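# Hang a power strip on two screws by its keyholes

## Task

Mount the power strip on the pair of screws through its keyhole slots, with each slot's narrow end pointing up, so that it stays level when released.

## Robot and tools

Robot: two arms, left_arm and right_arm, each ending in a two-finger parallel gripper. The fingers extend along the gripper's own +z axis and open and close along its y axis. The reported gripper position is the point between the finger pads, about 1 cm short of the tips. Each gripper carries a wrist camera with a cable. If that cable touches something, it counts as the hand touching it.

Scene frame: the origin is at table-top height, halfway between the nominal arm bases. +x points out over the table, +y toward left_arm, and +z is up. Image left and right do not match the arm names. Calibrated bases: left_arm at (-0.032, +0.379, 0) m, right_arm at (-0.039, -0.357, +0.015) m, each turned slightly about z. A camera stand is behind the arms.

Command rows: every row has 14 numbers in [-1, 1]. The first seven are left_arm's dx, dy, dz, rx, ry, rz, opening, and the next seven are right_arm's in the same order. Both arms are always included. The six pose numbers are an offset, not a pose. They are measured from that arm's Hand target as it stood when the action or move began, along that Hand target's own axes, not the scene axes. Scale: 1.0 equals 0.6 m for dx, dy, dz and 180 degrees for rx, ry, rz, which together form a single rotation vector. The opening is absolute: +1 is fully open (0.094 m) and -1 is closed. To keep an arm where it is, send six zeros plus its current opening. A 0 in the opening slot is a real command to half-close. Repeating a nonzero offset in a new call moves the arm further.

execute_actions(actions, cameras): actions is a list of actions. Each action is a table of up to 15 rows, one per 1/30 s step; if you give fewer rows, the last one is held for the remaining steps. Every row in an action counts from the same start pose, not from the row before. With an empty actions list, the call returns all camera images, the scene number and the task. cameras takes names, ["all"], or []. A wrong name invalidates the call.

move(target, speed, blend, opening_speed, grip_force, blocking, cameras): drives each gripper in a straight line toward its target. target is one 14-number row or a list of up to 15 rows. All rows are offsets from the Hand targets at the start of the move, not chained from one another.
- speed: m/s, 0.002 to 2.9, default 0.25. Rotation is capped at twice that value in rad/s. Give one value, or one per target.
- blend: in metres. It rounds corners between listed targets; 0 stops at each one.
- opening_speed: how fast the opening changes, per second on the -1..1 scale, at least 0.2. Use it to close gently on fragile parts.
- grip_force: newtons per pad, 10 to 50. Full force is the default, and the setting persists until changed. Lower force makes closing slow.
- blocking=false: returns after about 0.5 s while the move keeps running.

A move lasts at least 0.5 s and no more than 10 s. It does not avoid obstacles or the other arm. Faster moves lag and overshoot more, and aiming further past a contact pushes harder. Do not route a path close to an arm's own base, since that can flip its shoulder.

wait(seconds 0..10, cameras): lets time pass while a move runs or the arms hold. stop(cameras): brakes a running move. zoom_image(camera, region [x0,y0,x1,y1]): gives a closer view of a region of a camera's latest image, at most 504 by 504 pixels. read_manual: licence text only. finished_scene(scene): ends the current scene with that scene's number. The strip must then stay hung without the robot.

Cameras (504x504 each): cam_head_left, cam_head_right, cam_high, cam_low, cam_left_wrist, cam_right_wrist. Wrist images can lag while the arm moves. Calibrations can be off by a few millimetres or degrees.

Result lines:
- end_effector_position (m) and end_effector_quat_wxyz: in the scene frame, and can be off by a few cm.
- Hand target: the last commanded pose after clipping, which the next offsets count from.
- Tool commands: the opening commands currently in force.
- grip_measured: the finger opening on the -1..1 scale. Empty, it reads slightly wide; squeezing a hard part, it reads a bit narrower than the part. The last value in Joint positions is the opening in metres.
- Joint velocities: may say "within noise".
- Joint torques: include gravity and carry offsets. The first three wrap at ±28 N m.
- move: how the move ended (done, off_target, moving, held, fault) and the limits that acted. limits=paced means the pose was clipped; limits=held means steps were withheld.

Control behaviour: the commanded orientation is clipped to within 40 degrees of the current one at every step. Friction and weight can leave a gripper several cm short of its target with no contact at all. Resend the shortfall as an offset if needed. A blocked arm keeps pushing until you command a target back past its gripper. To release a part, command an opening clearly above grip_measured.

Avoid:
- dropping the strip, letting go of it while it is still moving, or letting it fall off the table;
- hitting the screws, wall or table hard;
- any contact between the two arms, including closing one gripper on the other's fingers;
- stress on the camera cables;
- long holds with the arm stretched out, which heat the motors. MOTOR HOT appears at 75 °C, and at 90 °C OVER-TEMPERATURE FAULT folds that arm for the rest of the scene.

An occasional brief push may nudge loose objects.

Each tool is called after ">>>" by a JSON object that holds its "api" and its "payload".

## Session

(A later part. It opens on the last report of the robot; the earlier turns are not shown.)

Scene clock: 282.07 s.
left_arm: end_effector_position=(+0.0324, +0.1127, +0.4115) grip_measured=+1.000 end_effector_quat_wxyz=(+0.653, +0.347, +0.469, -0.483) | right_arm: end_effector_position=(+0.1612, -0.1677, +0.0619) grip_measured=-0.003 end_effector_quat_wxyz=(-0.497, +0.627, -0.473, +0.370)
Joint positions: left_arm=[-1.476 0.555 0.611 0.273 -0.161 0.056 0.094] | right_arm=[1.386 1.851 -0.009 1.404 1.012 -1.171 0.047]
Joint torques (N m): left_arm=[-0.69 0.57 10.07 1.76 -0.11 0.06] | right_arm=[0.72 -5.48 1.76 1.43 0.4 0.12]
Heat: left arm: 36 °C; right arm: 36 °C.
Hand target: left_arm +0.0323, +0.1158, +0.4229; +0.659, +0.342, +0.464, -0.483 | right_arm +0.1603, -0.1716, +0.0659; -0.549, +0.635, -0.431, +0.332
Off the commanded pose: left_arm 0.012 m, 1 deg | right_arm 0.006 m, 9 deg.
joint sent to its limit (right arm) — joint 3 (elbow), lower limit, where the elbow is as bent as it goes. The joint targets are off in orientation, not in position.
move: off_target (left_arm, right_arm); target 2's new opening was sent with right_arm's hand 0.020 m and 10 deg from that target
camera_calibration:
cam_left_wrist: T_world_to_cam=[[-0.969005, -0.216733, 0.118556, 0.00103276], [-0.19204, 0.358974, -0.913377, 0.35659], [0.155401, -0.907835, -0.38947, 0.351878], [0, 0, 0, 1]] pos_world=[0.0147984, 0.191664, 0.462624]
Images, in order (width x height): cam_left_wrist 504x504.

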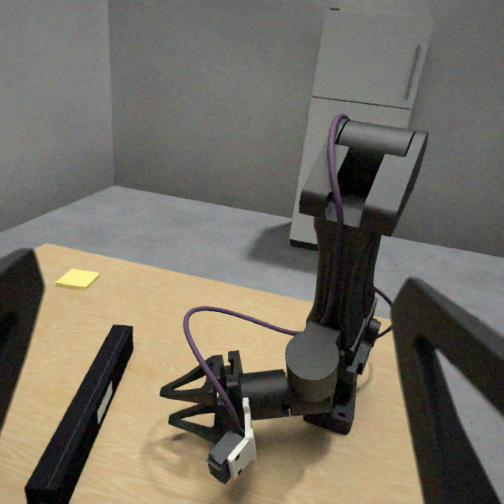

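>>> {"api": "move", "payload": {"target": [[0,0,0,0,0,0,1,0,-0.245,-0.05,0,0,0,0],[0,0,0,0,0,0,1,-0.02,-0.27,0.064,-0.433,0,0,1]], "cameras": ["cam_left_wrist","cam_right_wrist","cam_head_left","cam_head_right"]}}

Scene clock: 305.20 s.
left_arm: end_effector_position=(+0.0324, +0.1127, +0.4115) grip_measured=+1.000 end_effector_quat_wxyz=(+0.653, +0.347, +0.469, -0.483) | right_arm: end_effector_position=(+0.2192, -0.1424, +0.2135) grip_measured=+0.997 end_effector_quat_wxyz=(-0.035, +0.838, -0.544, +0.000)
Joint positions: left_arm=[-1.476 0.555 0.611 0.273 -0.161 0.056 0.094] | right_arm=[0.722 1.79 1.842 -1.556 -0.023 -1.31 0.094]
Joint torques (N m): left_arm=[-0.66 0.64 10.19 1.82 -0.09 0.09] | right_arm=[-0.64 -6.71 10.52 0.2 -0.23 -0.03]
Heat: left arm: 36 °C; right arm: 32 °C.
Hand target: left_arm +0.0323, +0.1158, +0.4229; +0.659, +0.342, +0.464, -0.483 | right_arm +0.2194, -0.1407, +0.2189; -0.027, +0.839, -0.544, -0.013
Off the commanded pose: left_arm 0.012 m, 1 deg | right_arm 0.006 m, 2 deg.
joint sent to its limit (right arm) — joint 4 (wrist pitch), lower limit. The joint targets still meet the commanded pose.
move: off_target (left_arm)
camera_calibration:
cam_left_wrist: T_world_to_cam=[[-0.969005, -0.216733, 0.118556, 0.00103276], [-0.19204, 0.358974, -0.913377, 0.35659], [0.155401, -0.907835, -0.38947, 0.351878], [0, 0, 0, 1]] pos_world=[0.0147984, 0.191664, 0.462624]
cam_right_wrist: T_world_to_cam=[[0.8461, 0.521378, 0.110813, -0.142611], [0.353665, -0.704668, 0.615113, -0.292691], [0.398792, -0.481257, -0.780613, 0.111583], [0, 0, 0, 1]] pos_world=[0.17968, -0.0781959, 0.282944]
Images, in order (width x height): cam_head_left 504x504, cam_head_right 504x504, cam_left_wrist 504x504, cam_right_wrist 504x504.

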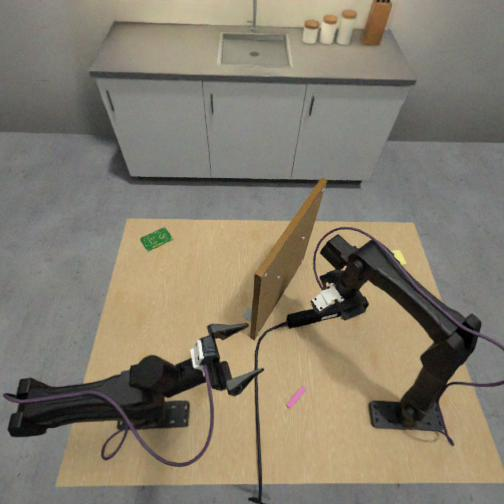

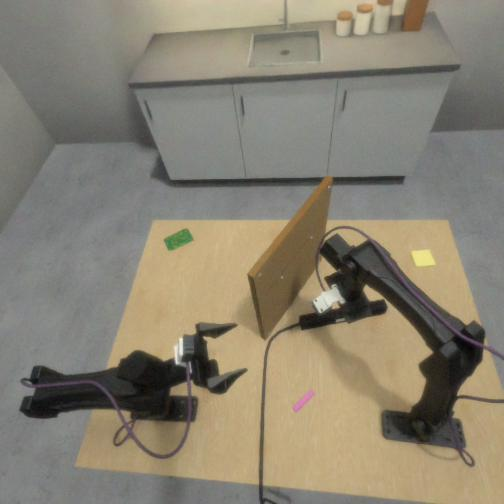

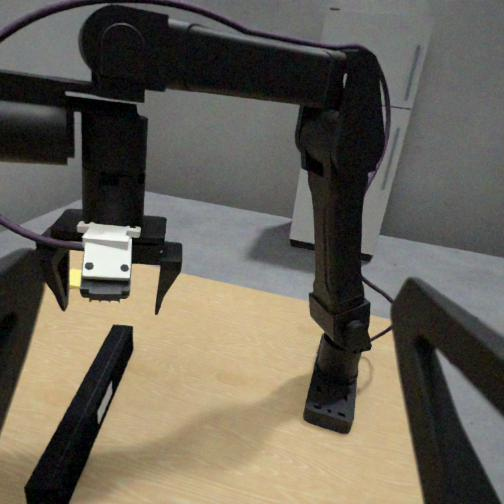

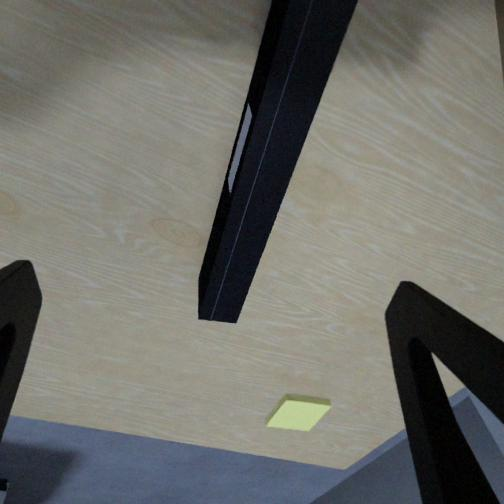

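>>> {"api": "move", "payload": {"target": [[0,0,0,0,0,0,1,0.135,-0.16,0.1,0,0,0.039,-1],[0,0,0,0,0,0,1,0.135,-0.16,0.283,0,0,0.039,-1],[0,0,0,0,0,0,1,0.125,-0.077,0.283,0,0,0.039,-1]], "speed": [0.2,0.15,0.04], "cameras": ["cam_left_wrist","cam_right_wrist","cam_head_left"]}}

Scene clock: 325.33 s.
left_arm: end_effector_position=(+0.0324, +0.1127, +0.4115) grip_measured=+1.000 end_effector_quat_wxyz=(+0.653, +0.347, +0.469, -0.483) | right_arm: end_effector_position=(+0.2933, -0.1868, +0.0337) grip_measured=-0.979 end_effector_quat_wxyz=(-0.003, +0.803, -0.596, -0.017)
Joint positions: left_arm=[-1.476 0.555 0.611 0.273 -0.161 0.056 0.094] | right_arm=[0.499 2.036 1.453 -0.998 -0.033 -1.408 0.001]
Joint torques (N m): left_arm=[-0.57 0.73 10.22 1.83 -0.08 0.05] | right_arm=[0.75 -13.52 6 0.37 -0.21 0]
Heat: left arm: 36 °C; right arm: 30 °C.
Hand target: left_arm +0.0323, +0.1158, +0.4229; +0.659, +0.342, +0.464, -0.483 | right_arm +0.2934, -0.1801, +0.0470; -0.026, +0.804, -0.594, -0.014
Off the commanded pose: left_arm 0.012 m, 1 deg | right_arm 0.015 m, 3 deg.
move: off_target (left_arm, right_arm)
camera_calibration:
cam_left_wrist: T_world_to_cam=[[-0.969005, -0.216733, 0.118556, 0.00103276], [-0.19204, 0.358974, -0.913377, 0.35659], [0.155401, -0.907835, -0.38947, 0.351878], [0, 0, 0, 1]] pos_world=[0.0147984, 0.191664, 0.462624]
cam_right_wrist: T_world_to_cam=[[0.909507, 0.41415, 0.0357268, -0.19832], [0.305744, -0.724709, 0.617509, -0.229392], [0.281633, -0.550705, -0.785752, -0.058142], [0, 0, 0, 1]] pos_world=[0.266883, -0.116127, 0.103051]
Images, in order (width x height): cam_head_left 504x504, cam_left_wrist 504x504, cam_right_wrist 504x504.

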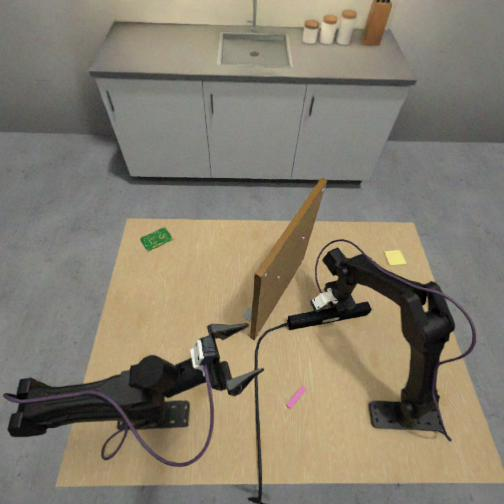

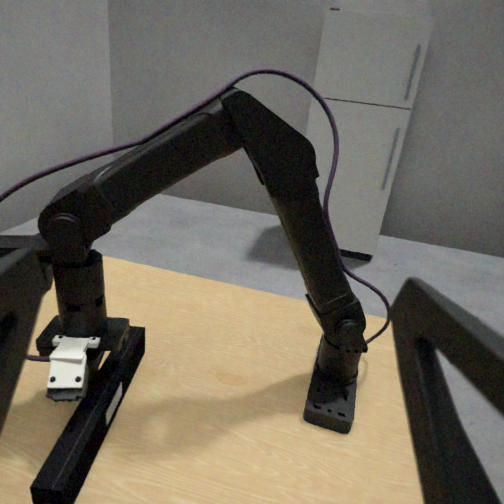

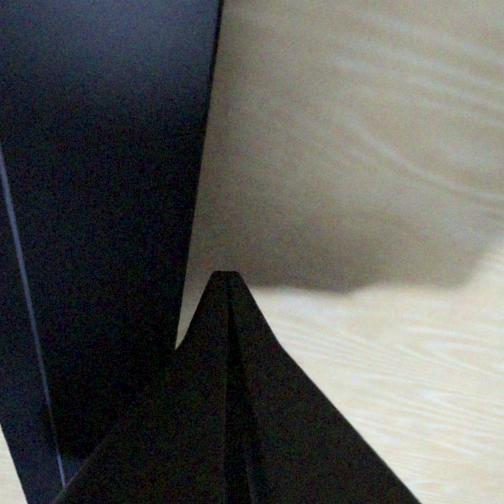

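>>> {"api": "move", "payload": {"target": [[0,0,0,0,0,0,1,0,0,-0.02,0,0,0,-1],[0,0,0,0,0,0,1,-0.01,0.083,-0.025,0,0,0,-1]], "speed": 0.05, "cameras": ["cam_left_wrist","cam_right_wrist"]}}

Scene clock: 332.13 s.
left_arm: end_effector_position=(+0.0324, +0.1127, +0.4115) grip_measured=+1.000 end_effector_quat_wxyz=(+0.653, +0.347, +0.469, -0.483) | right_arm: end_effector_position=(+0.2460, -0.1948, +0.0520) grip_measured=-0.979 end_effector_quat_wxyz=(-0.008, +0.803, -0.596, -0.014)
Joint positions: left_arm=[-1.476 0.555 0.611 0.273 -0.161 0.056 0.094] | right_arm=[0.54 1.839 1.254 -0.984 -0.033 -1.367 0.001]
Joint torques (N m): left_arm=[-0.59 0.69 10.22 1.81 -0.12 0.09] | right_arm=[0.75 -11.26 6.01 0.36 -0.2 0.05]
Heat: left arm: 36 °C; right arm: 30 °C.
Hand target: left_arm +0.0323, +0.1158, +0.4229; +0.659, +0.342, +0.464, -0.483 | right_arm +0.2440, -0.1898, +0.0611; -0.026, +0.804, -0.594, -0.014
Off the commanded pose: left_arm 0.012 m, 1 deg | right_arm 0.011 m, 2 deg.
move: off_target (left_arm, right_arm)
camera_calibration:
cam_left_wrist: T_world_to_cam=[[-0.969005, -0.216733, 0.118556, 0.00103276], [-0.19204, 0.358974, -0.913377, 0.35659], [0.155401, -0.907835, -0.38947, 0.351878], [0, 0, 0, 1]] pos_world=[0.0147984, 0.191664, 0.462624]
cam_right_wrist: T_world_to_cam=[[0.908905, 0.414314, 0.047282, -0.152981], [0.299636, -0.727736, 0.616943, -0.231108], [0.290017, -0.546575, -0.785586, -0.0361029], [0, 0, 0, 1]] pos_world=[0.218764, -0.124536, 0.121452]
Images, in order (width x height): cam_left_wrist 504x504, cam_right_wrist 504x504.

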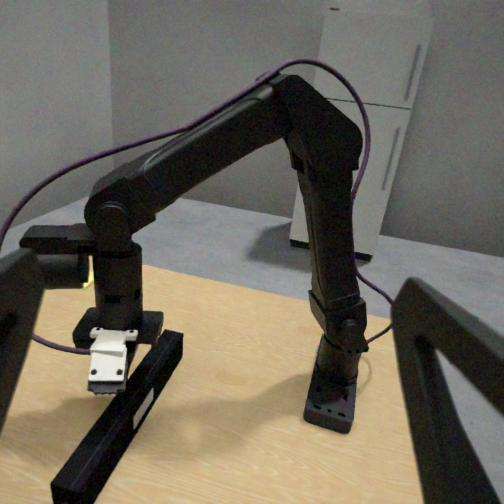

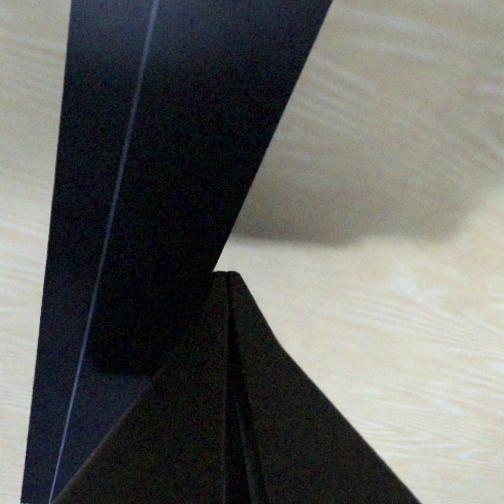

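>>> {"api": "move", "payload": {"target": [[0,0,0,0,0,0,1,0,-0.03,0,0,0,0,-1],[0,0,0,0,0,0,1,-0.02,0.0,-0.25,0,0,0,1]], "cameras": ["cam_right_wrist"]}}

Scene clock: 352.83 s.
left_arm: end_effector_position=(+0.0324, +0.1127, +0.4115) grip_measured=+1.000 end_effector_quat_wxyz=(+0.653, +0.347, +0.469, -0.483) | right_arm: end_effector_position=(+0.2433, -0.1906, +0.2013) grip_measured=+0.997 end_effector_quat_wxyz=(-0.017, +0.803, -0.596, -0.010)
Joint positions: left_arm=[-1.476 0.555 0.611 0.273 -0.161 0.056 0.094] | right_arm=[0.556 1.789 1.792 -1.551 -0.033 -1.352 0.094]
Joint torques (N m): left_arm=[-0.62 0.62 10 1.85 -0.07 0.05] | right_arm=[0.64 -8.54 9.8 0.11 -0.19 0.05]
Heat: left arm: 36 °C; right arm: 30 °C.
Hand target: left_arm +0.0323, +0.1158, +0.4229; +0.659, +0.342, +0.464, -0.483 | right_arm +0.2393, -0.1873, +0.2115; -0.026, +0.804, -0.594, -0.014
Off the commanded pose: left_arm 0.012 m, 1 deg | right_arm 0.011 m, 1 deg.
move: off_target (left_arm, right_arm); target 2's new opening was sent with right_arm's hand 0.011 m and 1 deg from that target
camera_calibration:
cam_right_wrist: T_world_to_cam=[[0.907894, 0.413773, 0.0672373, -0.163175], [0.288915, -0.733838, 0.614825, -0.317492], [0.30374, -0.53877, -0.785792, 0.08244], [0, 0, 0, 1]] pos_world=[0.214834, -0.121054, 0.270954]
Images, in order (width x height): cam_right_wrist 504x504.

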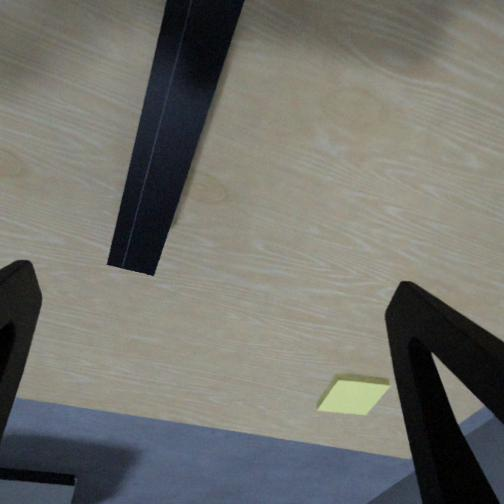

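>>> {"api": "move", "payload": {"target": [[0,0,0,0,0,0,1,-0.015,0.013,0.1,0,0,0.078,1],[0,0,0,0,0,0,1,-0.015,0.013,0.267,0,0,0.078,1],[0,0,0,0,0,0,1,-0.015,0.013,0.267,0,0,0.078,-0.5]], "speed": 0.15, "opening_speed": 0.8, "cameras": ["cam_right_wrist","cam_left_wrist"]}}

Scene clock: 369.83 s.
left_arm: end_effector_position=(+0.0324, +0.1127, +0.4115) grip_measured=+1.000 end_effector_quat_wxyz=(+0.653, +0.347, +0.469, -0.483) | right_arm: end_effector_position=(+0.2318, -0.1760, +0.0564) grip_measured=-0.297 end_effector_quat_wxyz=(-0.022, +0.724, -0.689, -0.011)
Joint positions: left_arm=[-1.476 0.555 0.611 0.273 -0.161 0.056 0.094] | right_arm=[0.612 1.793 1.214 -0.953 -0.033 -1.05 0.033]
Joint torques (N m): left_arm=[-0.68 0.77 10.33 1.82 -0.05 0.03] | right_arm=[0.68 -6.69 6.6 0.53 -0.17 0.06]
Heat: left arm: 36 °C; right arm: 30 °C.
Hand target: left_arm +0.0323, +0.1158, +0.4229; +0.659, +0.342, +0.464, -0.483 | right_arm +0.2306, -0.1714, +0.0519; -0.024, +0.725, -0.688, -0.017
Off the commanded pose: left_arm 0.012 m, 1 deg | right_arm 0.007 m, 1 deg.
move: off_target (left_arm)
camera_calibration:
cam_left_wrist: T_world_to_cam=[[-0.969005, -0.216733, 0.118556, 0.00103276], [-0.19204, 0.358974, -0.913377, 0.35659], [0.155401, -0.907835, -0.38947, 0.351878], [0, 0, 0, 1]] pos_world=[0.0147984, 0.191664, 0.462624]
cam_right_wrist: T_world_to_cam=[[0.980979, 0.180807, 0.0706266, -0.207184], [0.101645, -0.78845, 0.606643, -0.180106], [0.165371, -0.587925, -0.791831, 0.00376155], [0, 0, 0, 1]] pos_world=[0.220928, -0.102333, 0.126871]
Images, in order (width x height): cam_left_wrist 504x504, cam_right_wrist 504x504.

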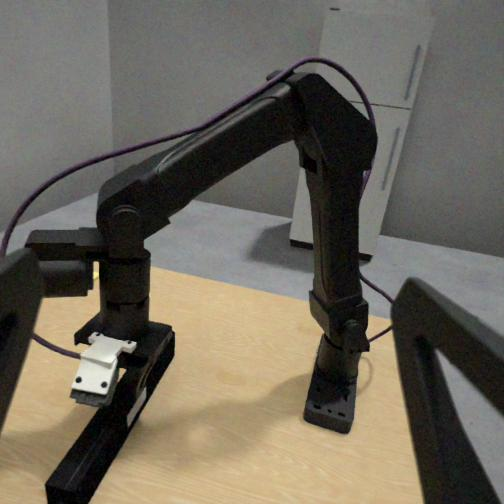

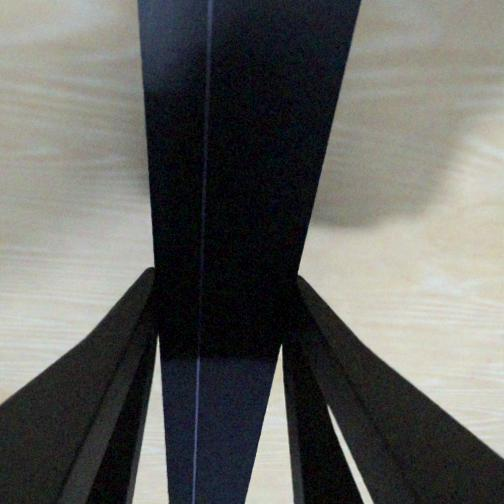

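>>> {"api": "move", "payload": {"target": [[0,0,0,0,0,0,1,0,0,-0.15,0,0,0,-0.5],[0,0,0,0,0,0,1,0.055,-0.097,-0.12,0.45,0,0,-0.5],[0,0,0,0,0,0,1,0.055,-0.097,-0.015,0.45,0,0,-0.5]], "speed": 0.15, "cameras": ["cam_right_wrist","cam_left_wrist"]}}

Scene clock: 389.20 s.
left_arm: end_effector_position=(+0.0324, +0.1127, +0.4115) grip_measured=+1.000 end_effector_quat_wxyz=(+0.653, +0.347, +0.469, -0.483) | right_arm: end_effector_position=(+0.2828, -0.2053, +0.0439) grip_measured=-0.297 end_effector_quat_wxyz=(-0.435, +0.586, -0.536, +0.424)
Joint positions: left_arm=[-1.476 0.555 0.611 0.273 -0.161 0.056 0.094] | right_arm=[0.803 2.053 0.226 1.484 0.673 -1.383 0.033]
Joint torques (N m): left_arm=[-0.68 0.8 10.02 1.83 -0.07 0.11] | right_arm=[0.24 -4.52 4.46 2.45 0.36 0.35]
Heat: left arm: 36 °C; right arm: 30 °C.
Hand target: left_arm +0.0323, +0.1158, +0.4229; +0.659, +0.342, +0.464, -0.483 | right_arm +0.2903, -0.2018, +0.0596; -0.489, +0.536, -0.534, +0.434
Off the commanded pose: left_arm 0.012 m, 1 deg | right_arm 0.018 m, 9 deg.
joint sent to its limit (right arm) — joint 4 (wrist pitch), upper limit. The joint targets are off in orientation, not in position.
move: off_target (left_arm, right_arm)
camera_calibration:
cam_left_wrist: T_world_to_cam=[[-0.969005, -0.216733, 0.118556, 0.00103276], [-0.19204, 0.358974, -0.913377, 0.35659], [0.155401, -0.907835, -0.38947, 0.351878], [0, 0, 0, 1]] pos_world=[0.0147984, 0.191664, 0.462624]
cam_right_wrist: T_world_to_cam=[[0.202736, 0.177674, 0.96298, -0.0707836], [-0.549238, -0.793519, 0.262039, -0.00262839], [0.8107, -0.58203, -0.0632898, -0.245068], [0, 0, 0, 1]] pos_world=[0.211583, -0.132146, 0.0533416]
Images, in order (width x height): cam_left_wrist 504x504, cam_right_wrist 504x504.

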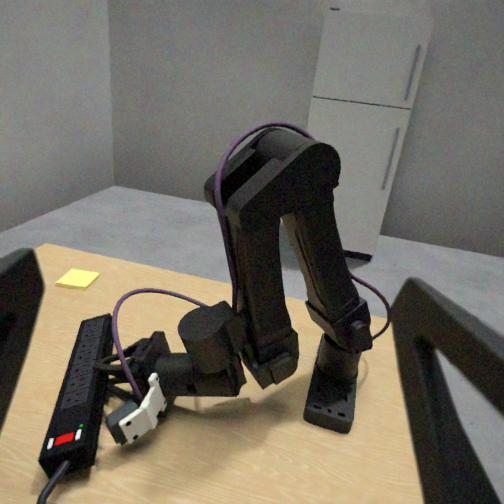

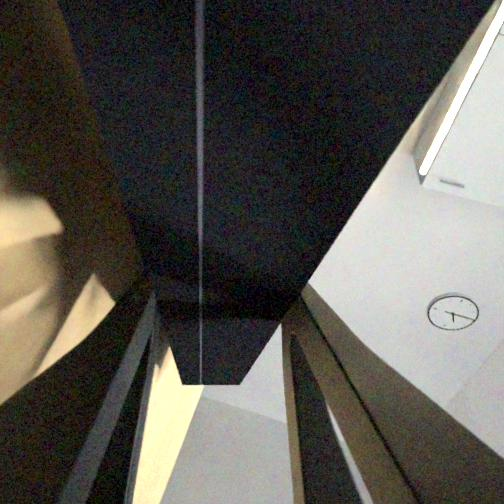

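>>> {"api": "move", "payload": {"target": [[0,0,0,0,0,0,1,0,0.01,0.003,0,0,0,-0.5],[0,0,0,0,0,0,1,0,0.01,0.003,0,0,0,-0.1]], "speed": 0.05, "opening_speed": 0.3, "cameras": ["cam_right_wrist","cam_left_wrist"]}}

Scene clock: 398.53 s.
left_arm: end_effector_position=(+0.0324, +0.1127, +0.4115) grip_measured=+1.000 end_effector_quat_wxyz=(+0.653, +0.347, +0.469, -0.483) | right_arm: end_effector_position=(+0.2858, -0.2038, +0.0406) grip_measured=-0.103 end_effector_quat_wxyz=(-0.439, +0.574, -0.549, +0.420)
Joint positions: left_arm=[-1.476 0.555 0.611 0.273 -0.161 0.056 0.094] | right_arm=[0.806 2.078 0.247 1.485 0.688 -1.346 0.042]
Joint torques (N m): left_arm=[-0.59 0.7 10.22 1.82 -0.11 0.1] | right_arm=[-0.03 -4.56 3.6 2.44 0.26 0.1]
Heat: left arm: 36 °C; right arm: 35 °C.
Hand target: left_arm +0.0323, +0.1158, +0.4229; +0.659, +0.342, +0.464, -0.483 | right_arm +0.2912, -0.2014, +0.0534; -0.489, +0.535, -0.534, +0.434
Off the commanded pose: left_arm 0.012 m, 1 deg | right_arm 0.014 m, 8 deg.
joint sent to its limit (right arm) — joint 4 (wrist pitch), upper limit. The joint targets are off in orientation, not in position.
move: off_target (left_arm, right_arm); target 2's new opening was sent with right_arm's hand 0.014 m and 9 deg from that target
camera_calibration:
cam_left_wrist: T_world_to_cam=[[-0.969005, -0.216733, 0.118556, 0.00103276], [-0.19204, 0.358974, -0.913377, 0.35659], [0.155401, -0.907835, -0.38947, 0.351878], [0, 0, 0, 1]] pos_world=[0.0147984, 0.191664, 0.462624]
cam_right_wrist: T_world_to_cam=[[0.207226, 0.144337, 0.967587, -0.076773], [-0.565198, -0.789625, 0.238837, 0.00728902], [0.798504, -0.596371, -0.0820518, -0.24557], [0, 0, 0, 1]] pos_world=[0.216118, -0.129614, 0.0523942]
Images, in order (width x height): cam_left_wrist 504x504, cam_right_wrist 504x504.

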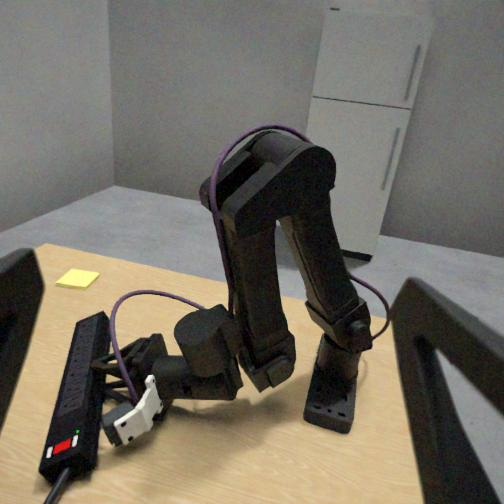

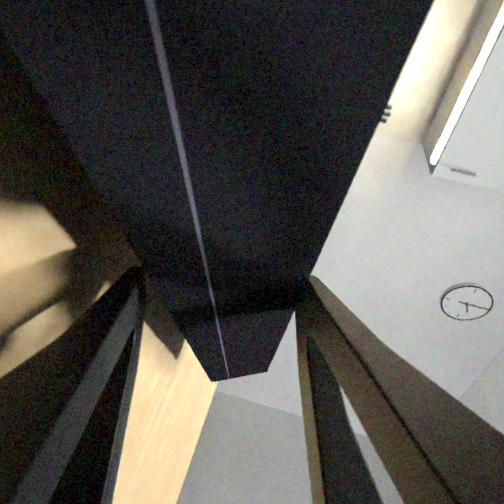

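>>> {"api": "move", "payload": {"target": [0,0,0,0,0,0,1,0,0.02,-0.045,0,0,0,-0.1], "speed": 0.06, "cameras": ["cam_right_wrist","cam_left_wrist"]}}

Scene clock: 404.57 s.
left_arm: end_effector_position=(+0.0324, +0.1127, +0.4115) grip_measured=+1.000 end_effector_quat_wxyz=(+0.653, +0.347, +0.469, -0.483) | right_arm: end_effector_position=(+0.2621, -0.2034, +0.0366) grip_measured=-0.103 end_effector_quat_wxyz=(-0.434, +0.570, -0.557, +0.421)
Joint positions: left_arm=[-1.476 0.555 0.611 0.273 -0.161 0.056 0.094] | right_arm=[0.903 2.078 0.199 1.485 0.794 -1.278 0.042]
Joint torques (N m): left_arm=[-0.32 0.76 10.51 1.82 -0.09 0.03] | right_arm=[0.73 -4.04 1.77 2.38 0.33 0.09]
Heat: left arm: 36 °C; right arm: 37 °C.
Hand target: left_arm +0.0323, +0.1158, +0.4229; +0.659, +0.342, +0.464, -0.483 | right_arm +0.2628, -0.2024, +0.0455; -0.489, +0.536, -0.534, +0.434
Off the commanded pose: left_arm 0.012 m, 1 deg | right_arm 0.009 m, 8 deg.
joint sent to its limit (right arm) — joint 4 (wrist pitch), upper limit. The joint targets are off in orientation, not in position.
move: off_target (left_arm, right_arm)
camera_calibration:
cam_left_wrist: T_world_to_cam=[[-0.969005, -0.216733, 0.118556, 0.00103276], [-0.19204, 0.358974, -0.913377, 0.35659], [0.155401, -0.907835, -0.38947, 0.351878], [0, 0, 0, 1]] pos_world=[0.0147984, 0.191664, 0.462624]
cam_right_wrist: T_world_to_cam=[[0.217367, 0.136062, 0.96656, -0.0724387], [-0.579084, -0.779169, 0.239911, 0.000922209], [0.785757, -0.611868, -0.0905741, -0.226118], [0, 0, 0, 1]] pos_world=[0.193954, -0.12778, 0.0493147]
Images, in order (width x height): cam_left_wrist 504x504, cam_right_wrist 504x504.

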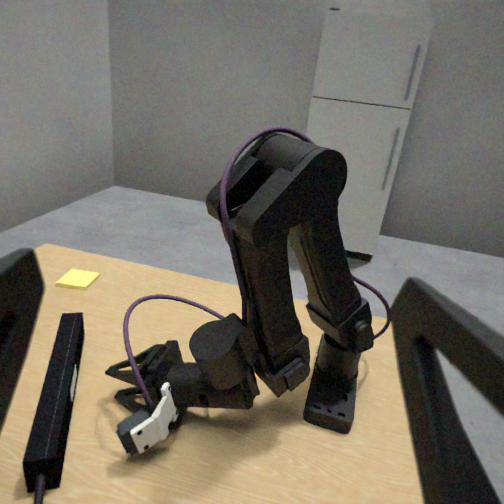

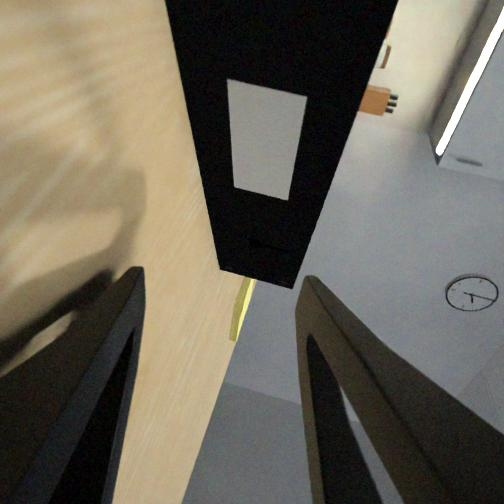

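>>> {"api": "move", "payload": {"target": [[0,0,0,0,0,0,1,0,-0.2,-0.04,0,0,0,-0.1],[0,0,0,0,0,0,1,0,-0.3,0.087,-0.45,0,0,1]], "cameras": ["cam_left_wrist","cam_right_wrist"]}}

Scene clock: 451.07 s.
left_arm: end_effector_position=(+0.0324, +0.1127, +0.4115) grip_measured=+1.000 end_effector_quat_wxyz=(+0.653, +0.347, +0.469, -0.483) | right_arm: end_effector_position=(+0.3403, -0.2099, +0.2136) grip_measured=+0.997 end_effector_quat_wxyz=(-0.072, +0.722, -0.688, +0.016)
Joint positions: left_arm=[-1.476 0.555 0.611 0.273 -0.161 0.056 0.094] | right_arm=[0.395 2.025 2.154 -1.557 -0.035 -1.265 0.094]
Joint torques (N m): left_arm=[-0.62 0.85 10.17 1.83 -0.11 0.1] | right_arm=[-0.51 -8.27 10.26 0.34 -0.23 -0.03]
Heat: left arm: 36 °C; right arm: 40 °C.
Hand target: left_arm +0.0323, +0.1158, +0.4229; +0.659, +0.342, +0.464, -0.483 | right_arm +0.3408, -0.2083, +0.2157; -0.024, +0.725, -0.688, -0.017
Off the commanded pose: left_arm 0.012 m, 1 deg | right_arm 0.003 m, 7 deg.
joint sent to its limit (right arm) — joint 4 (wrist pitch), lower limit. The joint targets are off in orientation, not in position.
move: off_target (left_arm, right_arm); target 2's new opening was sent with right_arm's hand 0.003 m and 7 deg from that target
camera_calibration:
cam_left_wrist: T_world_to_cam=[[-0.969005, -0.216733, 0.118556, 0.00103276], [-0.19204, 0.358974, -0.913377, 0.35659], [0.155401, -0.907835, -0.38947, 0.351878], [0, 0, 0, 1]] pos_world=[0.0147984, 0.191664, 0.462624]
cam_right_wrist: T_world_to_cam=[[0.967909, 0.17383, 0.181479, -0.339334], [0.0354243, -0.809331, 0.586284, -0.290794], [0.24879, -0.561041, -0.789516, 0.0671404], [0, 0, 0, 1]] pos_world=[0.322042, -0.138693, 0.285078]
Images, in order (width x height): cam_left_wrist 504x504, cam_right_wrist 504x504.

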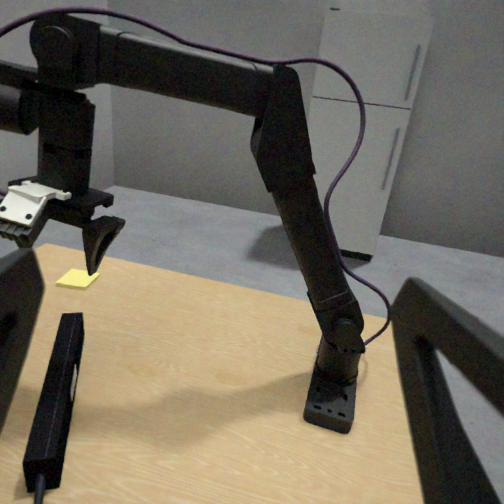

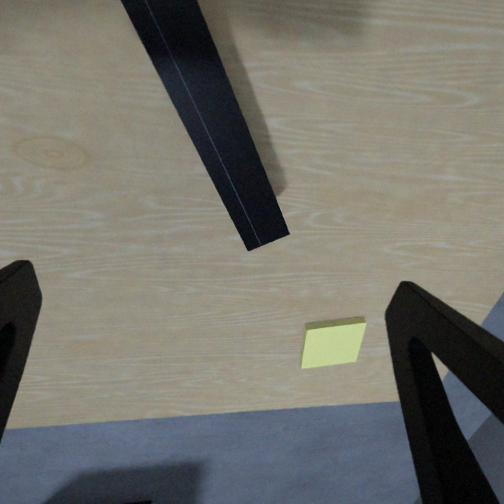

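>>> {"api": "move", "payload": {"target": [[0,0,0,0,0,0,1,-0.063,0.02,0.1,0,0,-0.156,1],[0,0,0,0,0,0,1,-0.063,0.02,0.267,0,0,-0.156,1],[0,0,0,0,0,0,1,-0.063,0.02,0.267,0,0,-0.156,-0.5]], "speed": 0.15, "opening_speed": 0.8, "cameras": ["cam_right_wrist","cam_head_left"]}}

Scene clock: 469.17 s.
left_arm: end_effector_position=(+0.0324, +0.1127, +0.4115) grip_measured=+1.000 end_effector_quat_wxyz=(+0.653, +0.347, +0.469, -0.483) | right_arm: end_effector_position=(+0.3302, -0.1664, +0.0647) grip_measured=-0.321 end_effector_quat_wxyz=(-0.028, +0.869, -0.493, -0.004)
Joint positions: left_arm=[-1.476 0.555 0.611 0.273 -0.161 0.056 0.094] | right_arm=[0.502 2.115 1.699 -1.114 -0.037 -1.65 0.032]
Joint torques (N m): left_arm=[-0.55 0.81 10.02 1.87 -0.1 0.07] | right_arm=[0.64 -9.36 6.83 0.48 -0.17 0.05]
Heat: left arm: 36 °C; right arm: 34 °C.
Hand target: left_arm +0.0323, +0.1158, +0.4229; +0.659, +0.342, +0.464, -0.483 | right_arm +0.3283, -0.1618, +0.0578; -0.028, +0.870, -0.492, -0.011
Off the commanded pose: left_arm 0.012 m, 1 deg | right_arm 0.009 m, 1 deg.
move: off_target (left_arm)
camera_calibration:
cam_right_wrist: T_world_to_cam=[[0.778886, 0.619828, 0.0956535, -0.16795], [0.441242, -0.649959, 0.618755, -0.277386], [0.445693, -0.439733, -0.779739, -0.0689447], [0, 0, 0, 1]] pos_world=[0.283936, -0.106506, 0.13394]
Images, in order (width x height): cam_head_left 504x504, cam_right_wrist 504x504.

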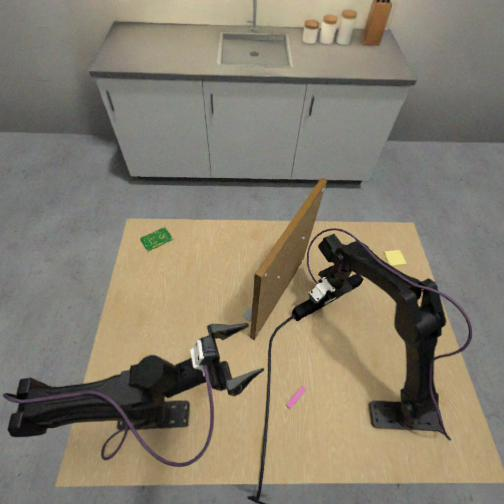

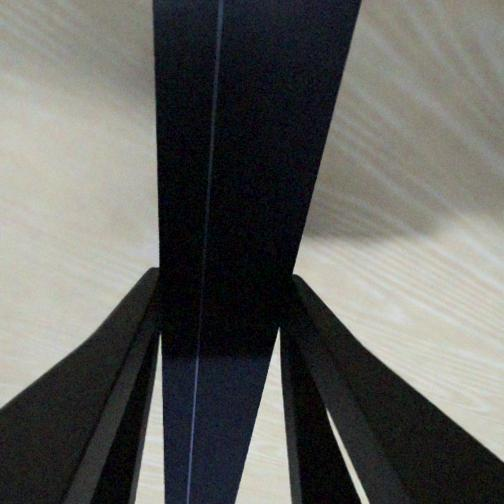

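>>> {"api": "move", "payload": {"target": [[0,0,0,0,0,0,1,0,0,-0.25,0,0,0,-0.5],[0,0,0,0,0,0,1,-0.028,0.177,-0.367,0,0,0,-0.5],[0,0,0,0,0,0,1,-0.028,0.177,-0.367,0,0,0.92,-0.5],[0,0,0,0,0,0,1,-0.19,0.12,-0.367,0,0,0.92,-0.5]], "speed": 0.5, "cameras": ["all"]}}

Scene clock: 500.77 s.
left_arm: end_effector_position=(+0.0324, +0.1127, +0.4115) grip_measured=+1.000 end_effector_quat_wxyz=(+0.653, +0.347, +0.469, -0.483) | right_arm: end_effector_position=(+0.2023, -0.1146, +0.2733) grip_measured=-0.497 end_effector_quat_wxyz=(+0.034, +0.371, +0.919, +0.126)
Joint positions: left_arm=[-1.476 0.555 0.611 0.273 -0.161 0.056 0.094] | right_arm=[0.807 1.709 1.969 -1.571 -0.042 1.536 0.024]
Joint torques (N m): left_arm=[-0.55 0.68 10.22 1.84 -0.08 0.08] | right_arm=[-0.58 -6.24 9.95 0.67 -0.01 0.09]
Heat: left arm: 36 °C; right arm: 31 °C.
Hand target: left_arm +0.0323, +0.1158, +0.4229; +0.659, +0.342, +0.464, -0.483 | right_arm +0.2060, -0.1145, +0.2802; -0.007, +0.379, +0.925, +0.029
Off the commanded pose: left_arm 0.012 m, 1 deg | right_arm 0.008 m, 12 deg.
joint sent to its limit (right arm) — joint 4 (wrist pitch), lower limit. The joint targets are off in orientation, not in position.
move: off_target (left_arm, right_arm)
camera_calibration:
cam_left_wrist: T_world_to_cam=[[-0.969005, -0.216733, 0.118556, 0.00103276], [-0.19204, 0.358974, -0.913377, 0.35659], [0.155401, -0.907835, -0.38947, 0.351878], [0, 0, 0, 1]] pos_world=[0.0147984, 0.191664, 0.462624]
cam_right_wrist: T_world_to_cam=[[-0.576728, -0.788716, -0.212867, 0.0767323], [-0.700239, 0.343059, 0.62608, 0.0262857], [-0.420773, 0.510136, -0.750141, 0.449475], [0, 0, 0, 1]] pos_world=[0.251787, -0.177791, 0.337047]

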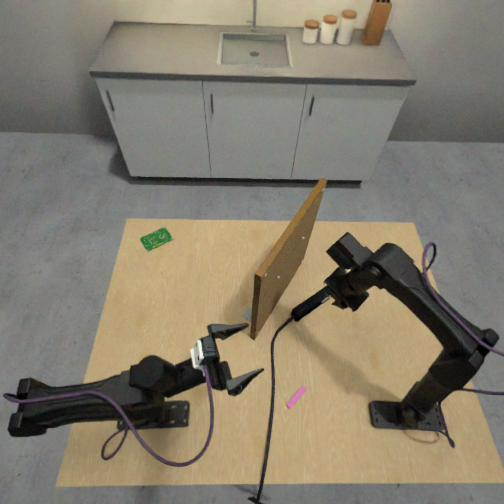

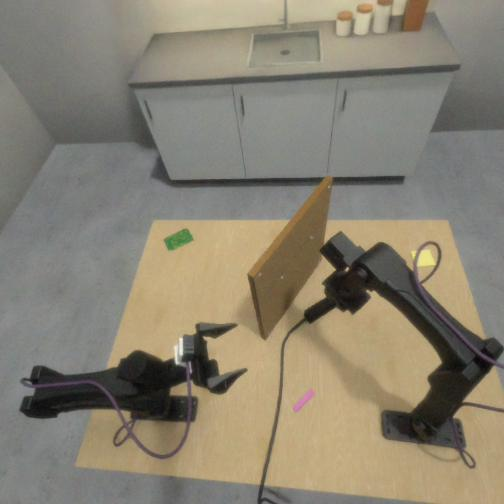

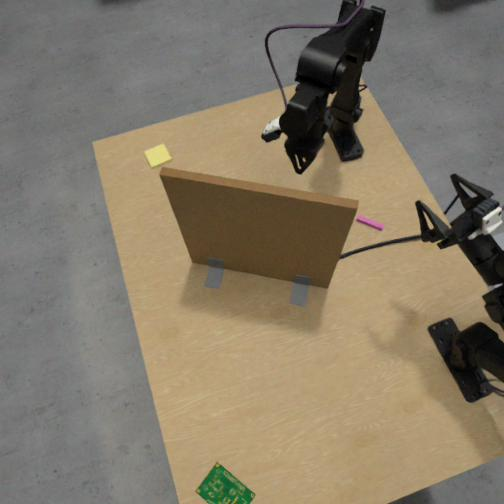

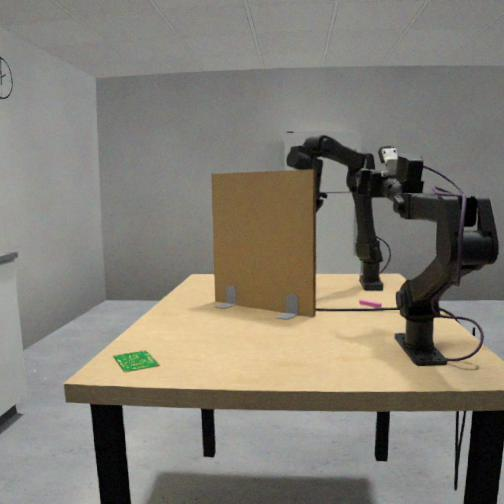

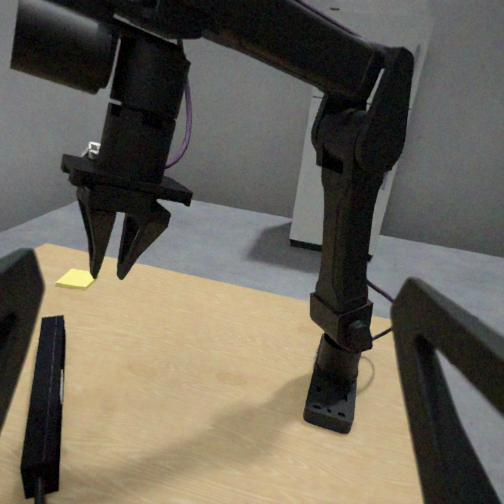

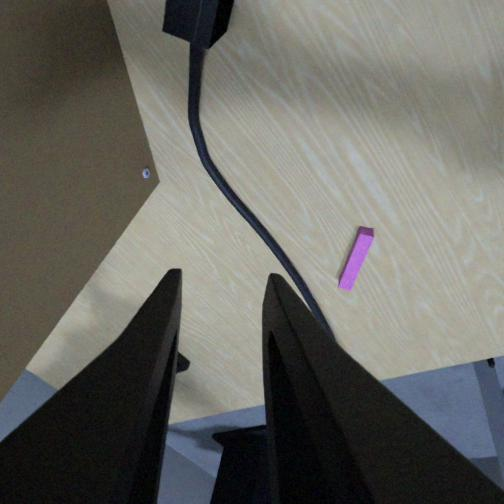

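>>> {"api": "move", "payload": {"target": [[0,0,0,0,0,0,1,-0.208,0.078,0.15,0,0,-0.92,1],[0,0,0,0,0,0,1,-0.213,0.0725,0.25,0,0,-0.92,1]], "speed": 0.35, "cameras": ["cam_right_wrist"]}}

Scene clock: 518.27 s.
left_arm: end_effector_position=(+0.0324, +0.1127, +0.4115) grip_measured=+1.000 end_effector_quat_wxyz=(+0.653, +0.347, +0.469, -0.483) | right_arm: end_effector_position=(+0.3248, -0.1617, +0.1289) grip_measured=+0.997 end_effector_quat_wxyz=(-0.024, +0.871, -0.490, -0.015)
Joint positions: left_arm=[-1.476 0.555 0.611 0.273 -0.161 0.056 0.094] | right_arm=[0.512 2.109 1.945 -1.383 -0.051 -1.646 0.094]
Joint torques (N m): left_arm=[-0.39 0.65 10.15 1.82 -0.11 0.06] | right_arm=[-0.92 -10.47 7.1 0.5 -0.03 -0.04]
Heat: left arm: 36 °C; right arm: 31 °C.
Hand target: left_arm +0.0323, +0.1158, +0.4229; +0.659, +0.342, +0.464, -0.483 | right_arm +0.3289, -0.1641, +0.1280; -0.028, +0.870, -0.492, -0.011
Off the commanded pose: left_arm 0.012 m, 1 deg | right_arm 0.005 m, 1 deg.
move: off_target (left_arm)
camera_calibration:
cam_right_wrist: T_world_to_cam=[[0.776506, 0.624793, 0.0816845, -0.169392], [0.459026, -0.649709, 0.605948, -0.315792], [0.431663, -0.433027, -0.791299, -0.00735423], [0, 0, 0, 1]] pos_world=[0.279666, -0.102523, 0.199371]
Images, in order (width x height): cam_right_wrist 504x504.

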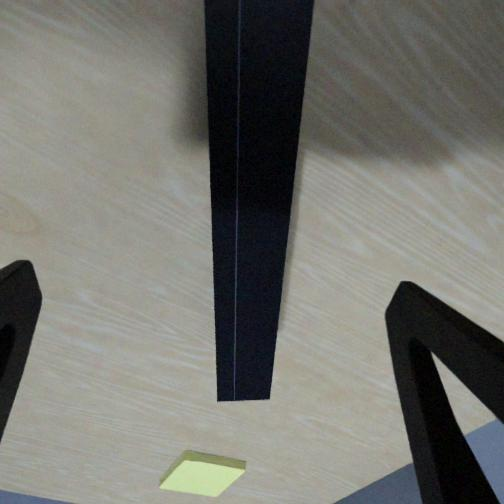

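>>> {"api": "move", "payload": {"target": [[0,0,0,0,0,0,1,0,-0.01,0.147,0,0,0,1],[0,0,0,0,0,0,1,0,-0.01,0.147,0,0,0,-0.5]], "speed": 0.1, "opening_speed": 0.8, "cameras": ["cam_right_wrist"]}}

Scene clock: 529.23 s.
left_arm: end_effector_position=(+0.0324, +0.1127, +0.4115) grip_measured=+1.000 end_effector_quat_wxyz=(+0.653, +0.347, +0.469, -0.483) | right_arm: end_effector_position=(+0.3361, -0.1558, +0.0480) grip_measured=-0.280 end_effector_quat_wxyz=(-0.034, +0.872, -0.488, -0.008)
Joint positions: left_arm=[-1.476 0.555 0.611 0.273 -0.161 0.056 0.094] | right_arm=[0.512 2.162 1.705 -1.066 -0.05 -1.651 0.034]
Joint torques (N m): left_arm=[-0.62 0.83 10.22 1.84 -0.11 0.03] | right_arm=[0.16 -9.58 6.79 0.45 -0.04 0.12]
Heat: left arm: 37 °C; right arm: 30 °C.
Hand target: left_arm +0.0323, +0.1158, +0.4229; +0.659, +0.342, +0.464, -0.483 | right_arm +0.3347, -0.1558, +0.0402; -0.028, +0.870, -0.492, -0.011
Off the commanded pose: left_arm 0.012 m, 1 deg | right_arm 0.008 m, 1 deg.
move: off_target (left_arm)
camera_calibration:
cam_right_wrist: T_world_to_cam=[[0.771183, 0.627939, 0.104736, -0.174077], [0.449257, -0.653372, 0.609322, -0.265559], [0.451049, -0.422846, -0.785975, -0.0788635], [0, 0, 0, 1]] pos_world=[0.289121, -0.0975463, 0.118058]
Images, in order (width x height): cam_right_wrist 504x504.

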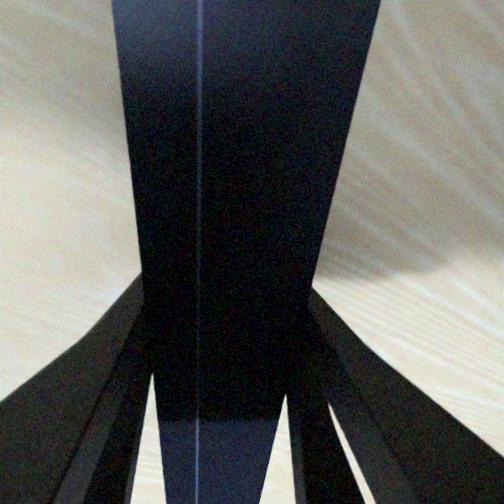

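>>> {"api": "move", "payload": {"target": [[0,0,0,0,0,0,1,0,0,-0.25,0,0,0,-0.8],[0,0,0,0,0,0,1,-0.028,0.177,-0.4,0,0,0,-0.8],[0,0,0,0,0,0,1,-0.028,0.177,-0.4,0,0,0.92,-0.8],[0,0,0,0,0,0,1,-0.19,0.12,-0.4,0,0,0.92,-0.8]], "speed": 0.4, "cameras": ["cam_right_wrist","cam_left_wrist","cam_head_left"]}}

Scene clock: 542.47 s.
left_arm: end_effector_position=(+0.0324, +0.1127, +0.4115) grip_measured=+1.000 end_effector_quat_wxyz=(+0.653, +0.347, +0.469, -0.483) | right_arm: end_effector_position=(+0.1970, -0.1111, +0.2690) grip_measured=-0.290 end_effector_quat_wxyz=(+0.009, +0.368, +0.922, +0.116)
Joint positions: left_arm=[-1.476 0.555 0.611 0.273 -0.161 0.056 0.094] | right_arm=[0.805 1.738 1.992 -1.605 -0.08 1.531 0.033]
Joint torques (N m): left_arm=[-0.49 0.84 10.21 1.82 -0.1 0.06] | right_arm=[-0.9 -6.87 11.07 0.92 0.31 0.14]
Heat: left arm: 37 °C; right arm: 30 °C.
Hand target: left_arm +0.0323, +0.1158, +0.4229; +0.659, +0.342, +0.464, -0.483 | right_arm +0.2122, -0.1097, +0.2824; -0.007, +0.379, +0.925, +0.029
Off the commanded pose: left_arm 0.012 m, 1 deg | right_arm 0.020 m, 10 deg.
joint read past its limit (right arm) — joint 4 (wrist pitch), lower limit.
joint sent to its limit (right arm) — joint 4 (wrist pitch), lower limit. The joint targets are off in orientation, not in position.
move: off_target (left_arm, right_arm)
camera_calibration:
cam_left_wrist: T_world_to_cam=[[-0.969005, -0.216733, 0.118556, 0.00103276], [-0.19204, 0.358974, -0.913377, 0.35659], [0.155401, -0.907835, -0.38947, 0.351878], [0, 0, 0, 1]] pos_world=[0.0147984, 0.191664, 0.462624]
cam_right_wrist: T_world_to_cam=[[-0.57744, -0.795961, -0.181683, 0.0664726], [-0.670748, 0.335634, 0.661398, 0.00788884], [-0.465468, 0.503781, -0.727698, 0.444311], [0, 0, 0, 1]] pos_world=[0.250488, -0.173574, 0.330184]
Images, in order (width x height): cam_head_left 504x504, cam_left_wrist 504x504, cam_right_wrist 504x504.

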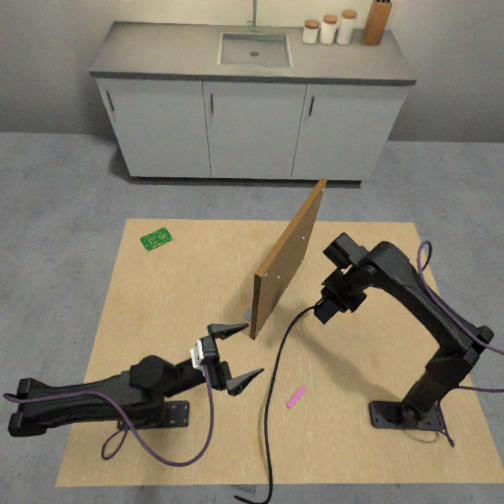

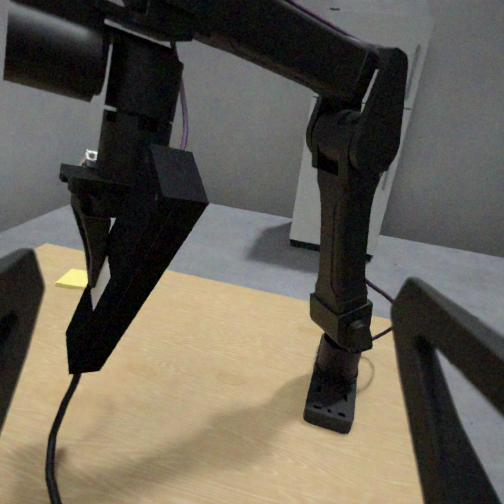

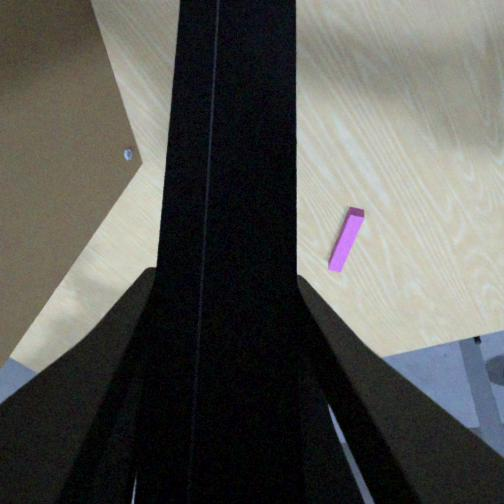

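>>> {"api": "move", "payload": {"target": [0,0,0,0,0,0,1,0.01,0,0.16,0,0,0,-0.8], "cameras": ["cam_left_wrist"]}}

Scene clock: 548.60 s.
left_arm: end_effector_position=(+0.0324, +0.1127, +0.4115) grip_measured=+1.000 end_effector_quat_wxyz=(+0.653, +0.347, +0.469, -0.483) | right_arm: end_effector_position=(+0.1913, -0.1123, +0.1934) grip_measured=-0.290 end_effector_quat_wxyz=(-0.028, +0.375, +0.927, +0.004)
Joint positions: left_arm=[-1.476 0.555 0.611 0.273 -0.161 0.056 0.094] | right_arm=[0.828 1.854 1.842 -1.573 -0.054 1.554 0.033]
Joint torques (N m): left_arm=[-0.5 0.65 10.22 1.83 -0.11 0.06] | right_arm=[-0.21 -6.8 6.68 1.03 0.14 0.04]
Heat: left arm: 37 °C; right arm: 30 °C.
Hand target: left_arm +0.0323, +0.1158, +0.4229; +0.659, +0.342, +0.464, -0.483 | right_arm +0.2087, -0.0997, +0.1867; -0.007, +0.379, +0.925, +0.029
Off the commanded pose: left_arm 0.012 m, 1 deg | right_arm 0.022 m, 4 deg.
move: off_target (left_arm, right_arm)
camera_calibration:
cam_left_wrist: T_world_to_cam=[[-0.969005, -0.216733, 0.118556, 0.00103276], [-0.19204, 0.358974, -0.913377, 0.35659], [0.155401, -0.907835, -0.38947, 0.351878], [0, 0, 0, 1]] pos_world=[0.0147984, 0.191664, 0.462624]
Images, in order (width x height): cam_left_wrist 504x504.

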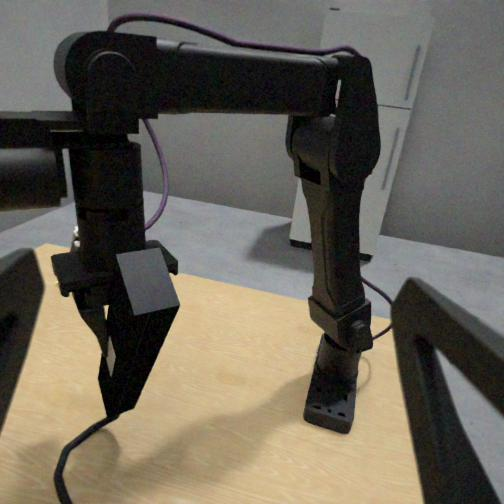

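>>> {"api": "move", "payload": {"target": [0,0,0,0,0,0,1,0.01,0,0.235,0,0,0,-0.6], "speed": 0.06, "cameras": ["cam_left_wrist","cam_right_wrist"]}}

Scene clock: 571.77 s.
left_arm: end_effector_position=(+0.0324, +0.1127, +0.4115) grip_measured=+1.000 end_effector_quat_wxyz=(+0.653, +0.347, +0.469, -0.483) | right_arm: end_effector_position=(+0.1755, -0.0865, +0.0579) grip_measured=-0.290 end_effector_quat_wxyz=(-0.063, +0.369, +0.927, +0.015)
Joint positions: left_arm=[-1.476 0.555 0.611 0.273 -0.161 0.056 0.094] | right_arm=[0.874 1.91 1.367 -1.044 -0.128 1.587 0.033]
Joint torques (N m): left_arm=[-0.68 0.73 10.22 1.79 -0.1 0.04] | right_arm=[-1.66 -6.84 6.54 1.08 0.88 0.1]
Heat: left arm: 37 °C; right arm: 30 °C.
Hand target: left_arm +0.0323, +0.1158, +0.4229; +0.659, +0.342, +0.464, -0.483 | right_arm +0.2056, -0.0872, +0.0462; -0.007, +0.379, +0.925, +0.029
Off the commanded pose: left_arm 0.012 m, 1 deg | right_arm 0.032 m, 7 deg.
move: off_target (left_arm, right_arm)
camera_calibration:
cam_left_wrist: T_world_to_cam=[[-0.969005, -0.216733, 0.118556, 0.00103276], [-0.19204, 0.358974, -0.913377, 0.35659], [0.155401, -0.907835, -0.38947, 0.351878], [0, 0, 0, 1]] pos_world=[0.0147984, 0.191664, 0.462624]
cam_right_wrist: T_world_to_cam=[[-0.576442, -0.815717, 0.0481736, 0.0200849], [-0.531806, 0.419264, 0.735799, 0.103459], [-0.620401, 0.398526, -0.675485, 0.283414], [0, 0, 0, 1]] pos_world=[0.242428, -0.139941, 0.11435]
Images, in order (width x height): cam_left_wrist 504x504, cam_right_wrist 504x504.

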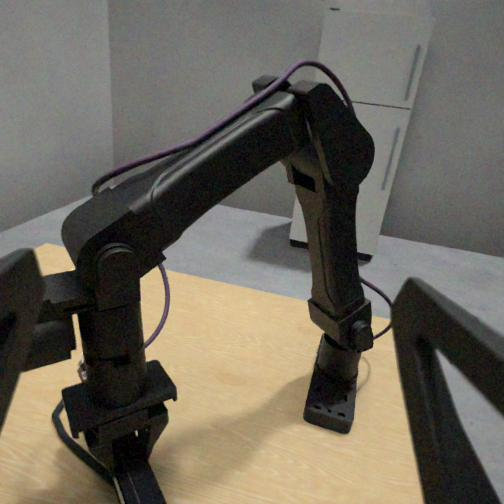

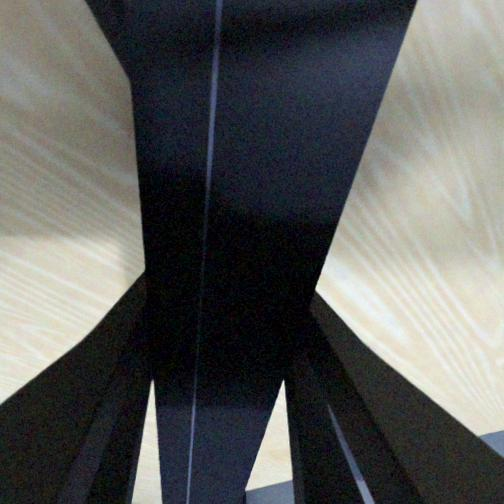

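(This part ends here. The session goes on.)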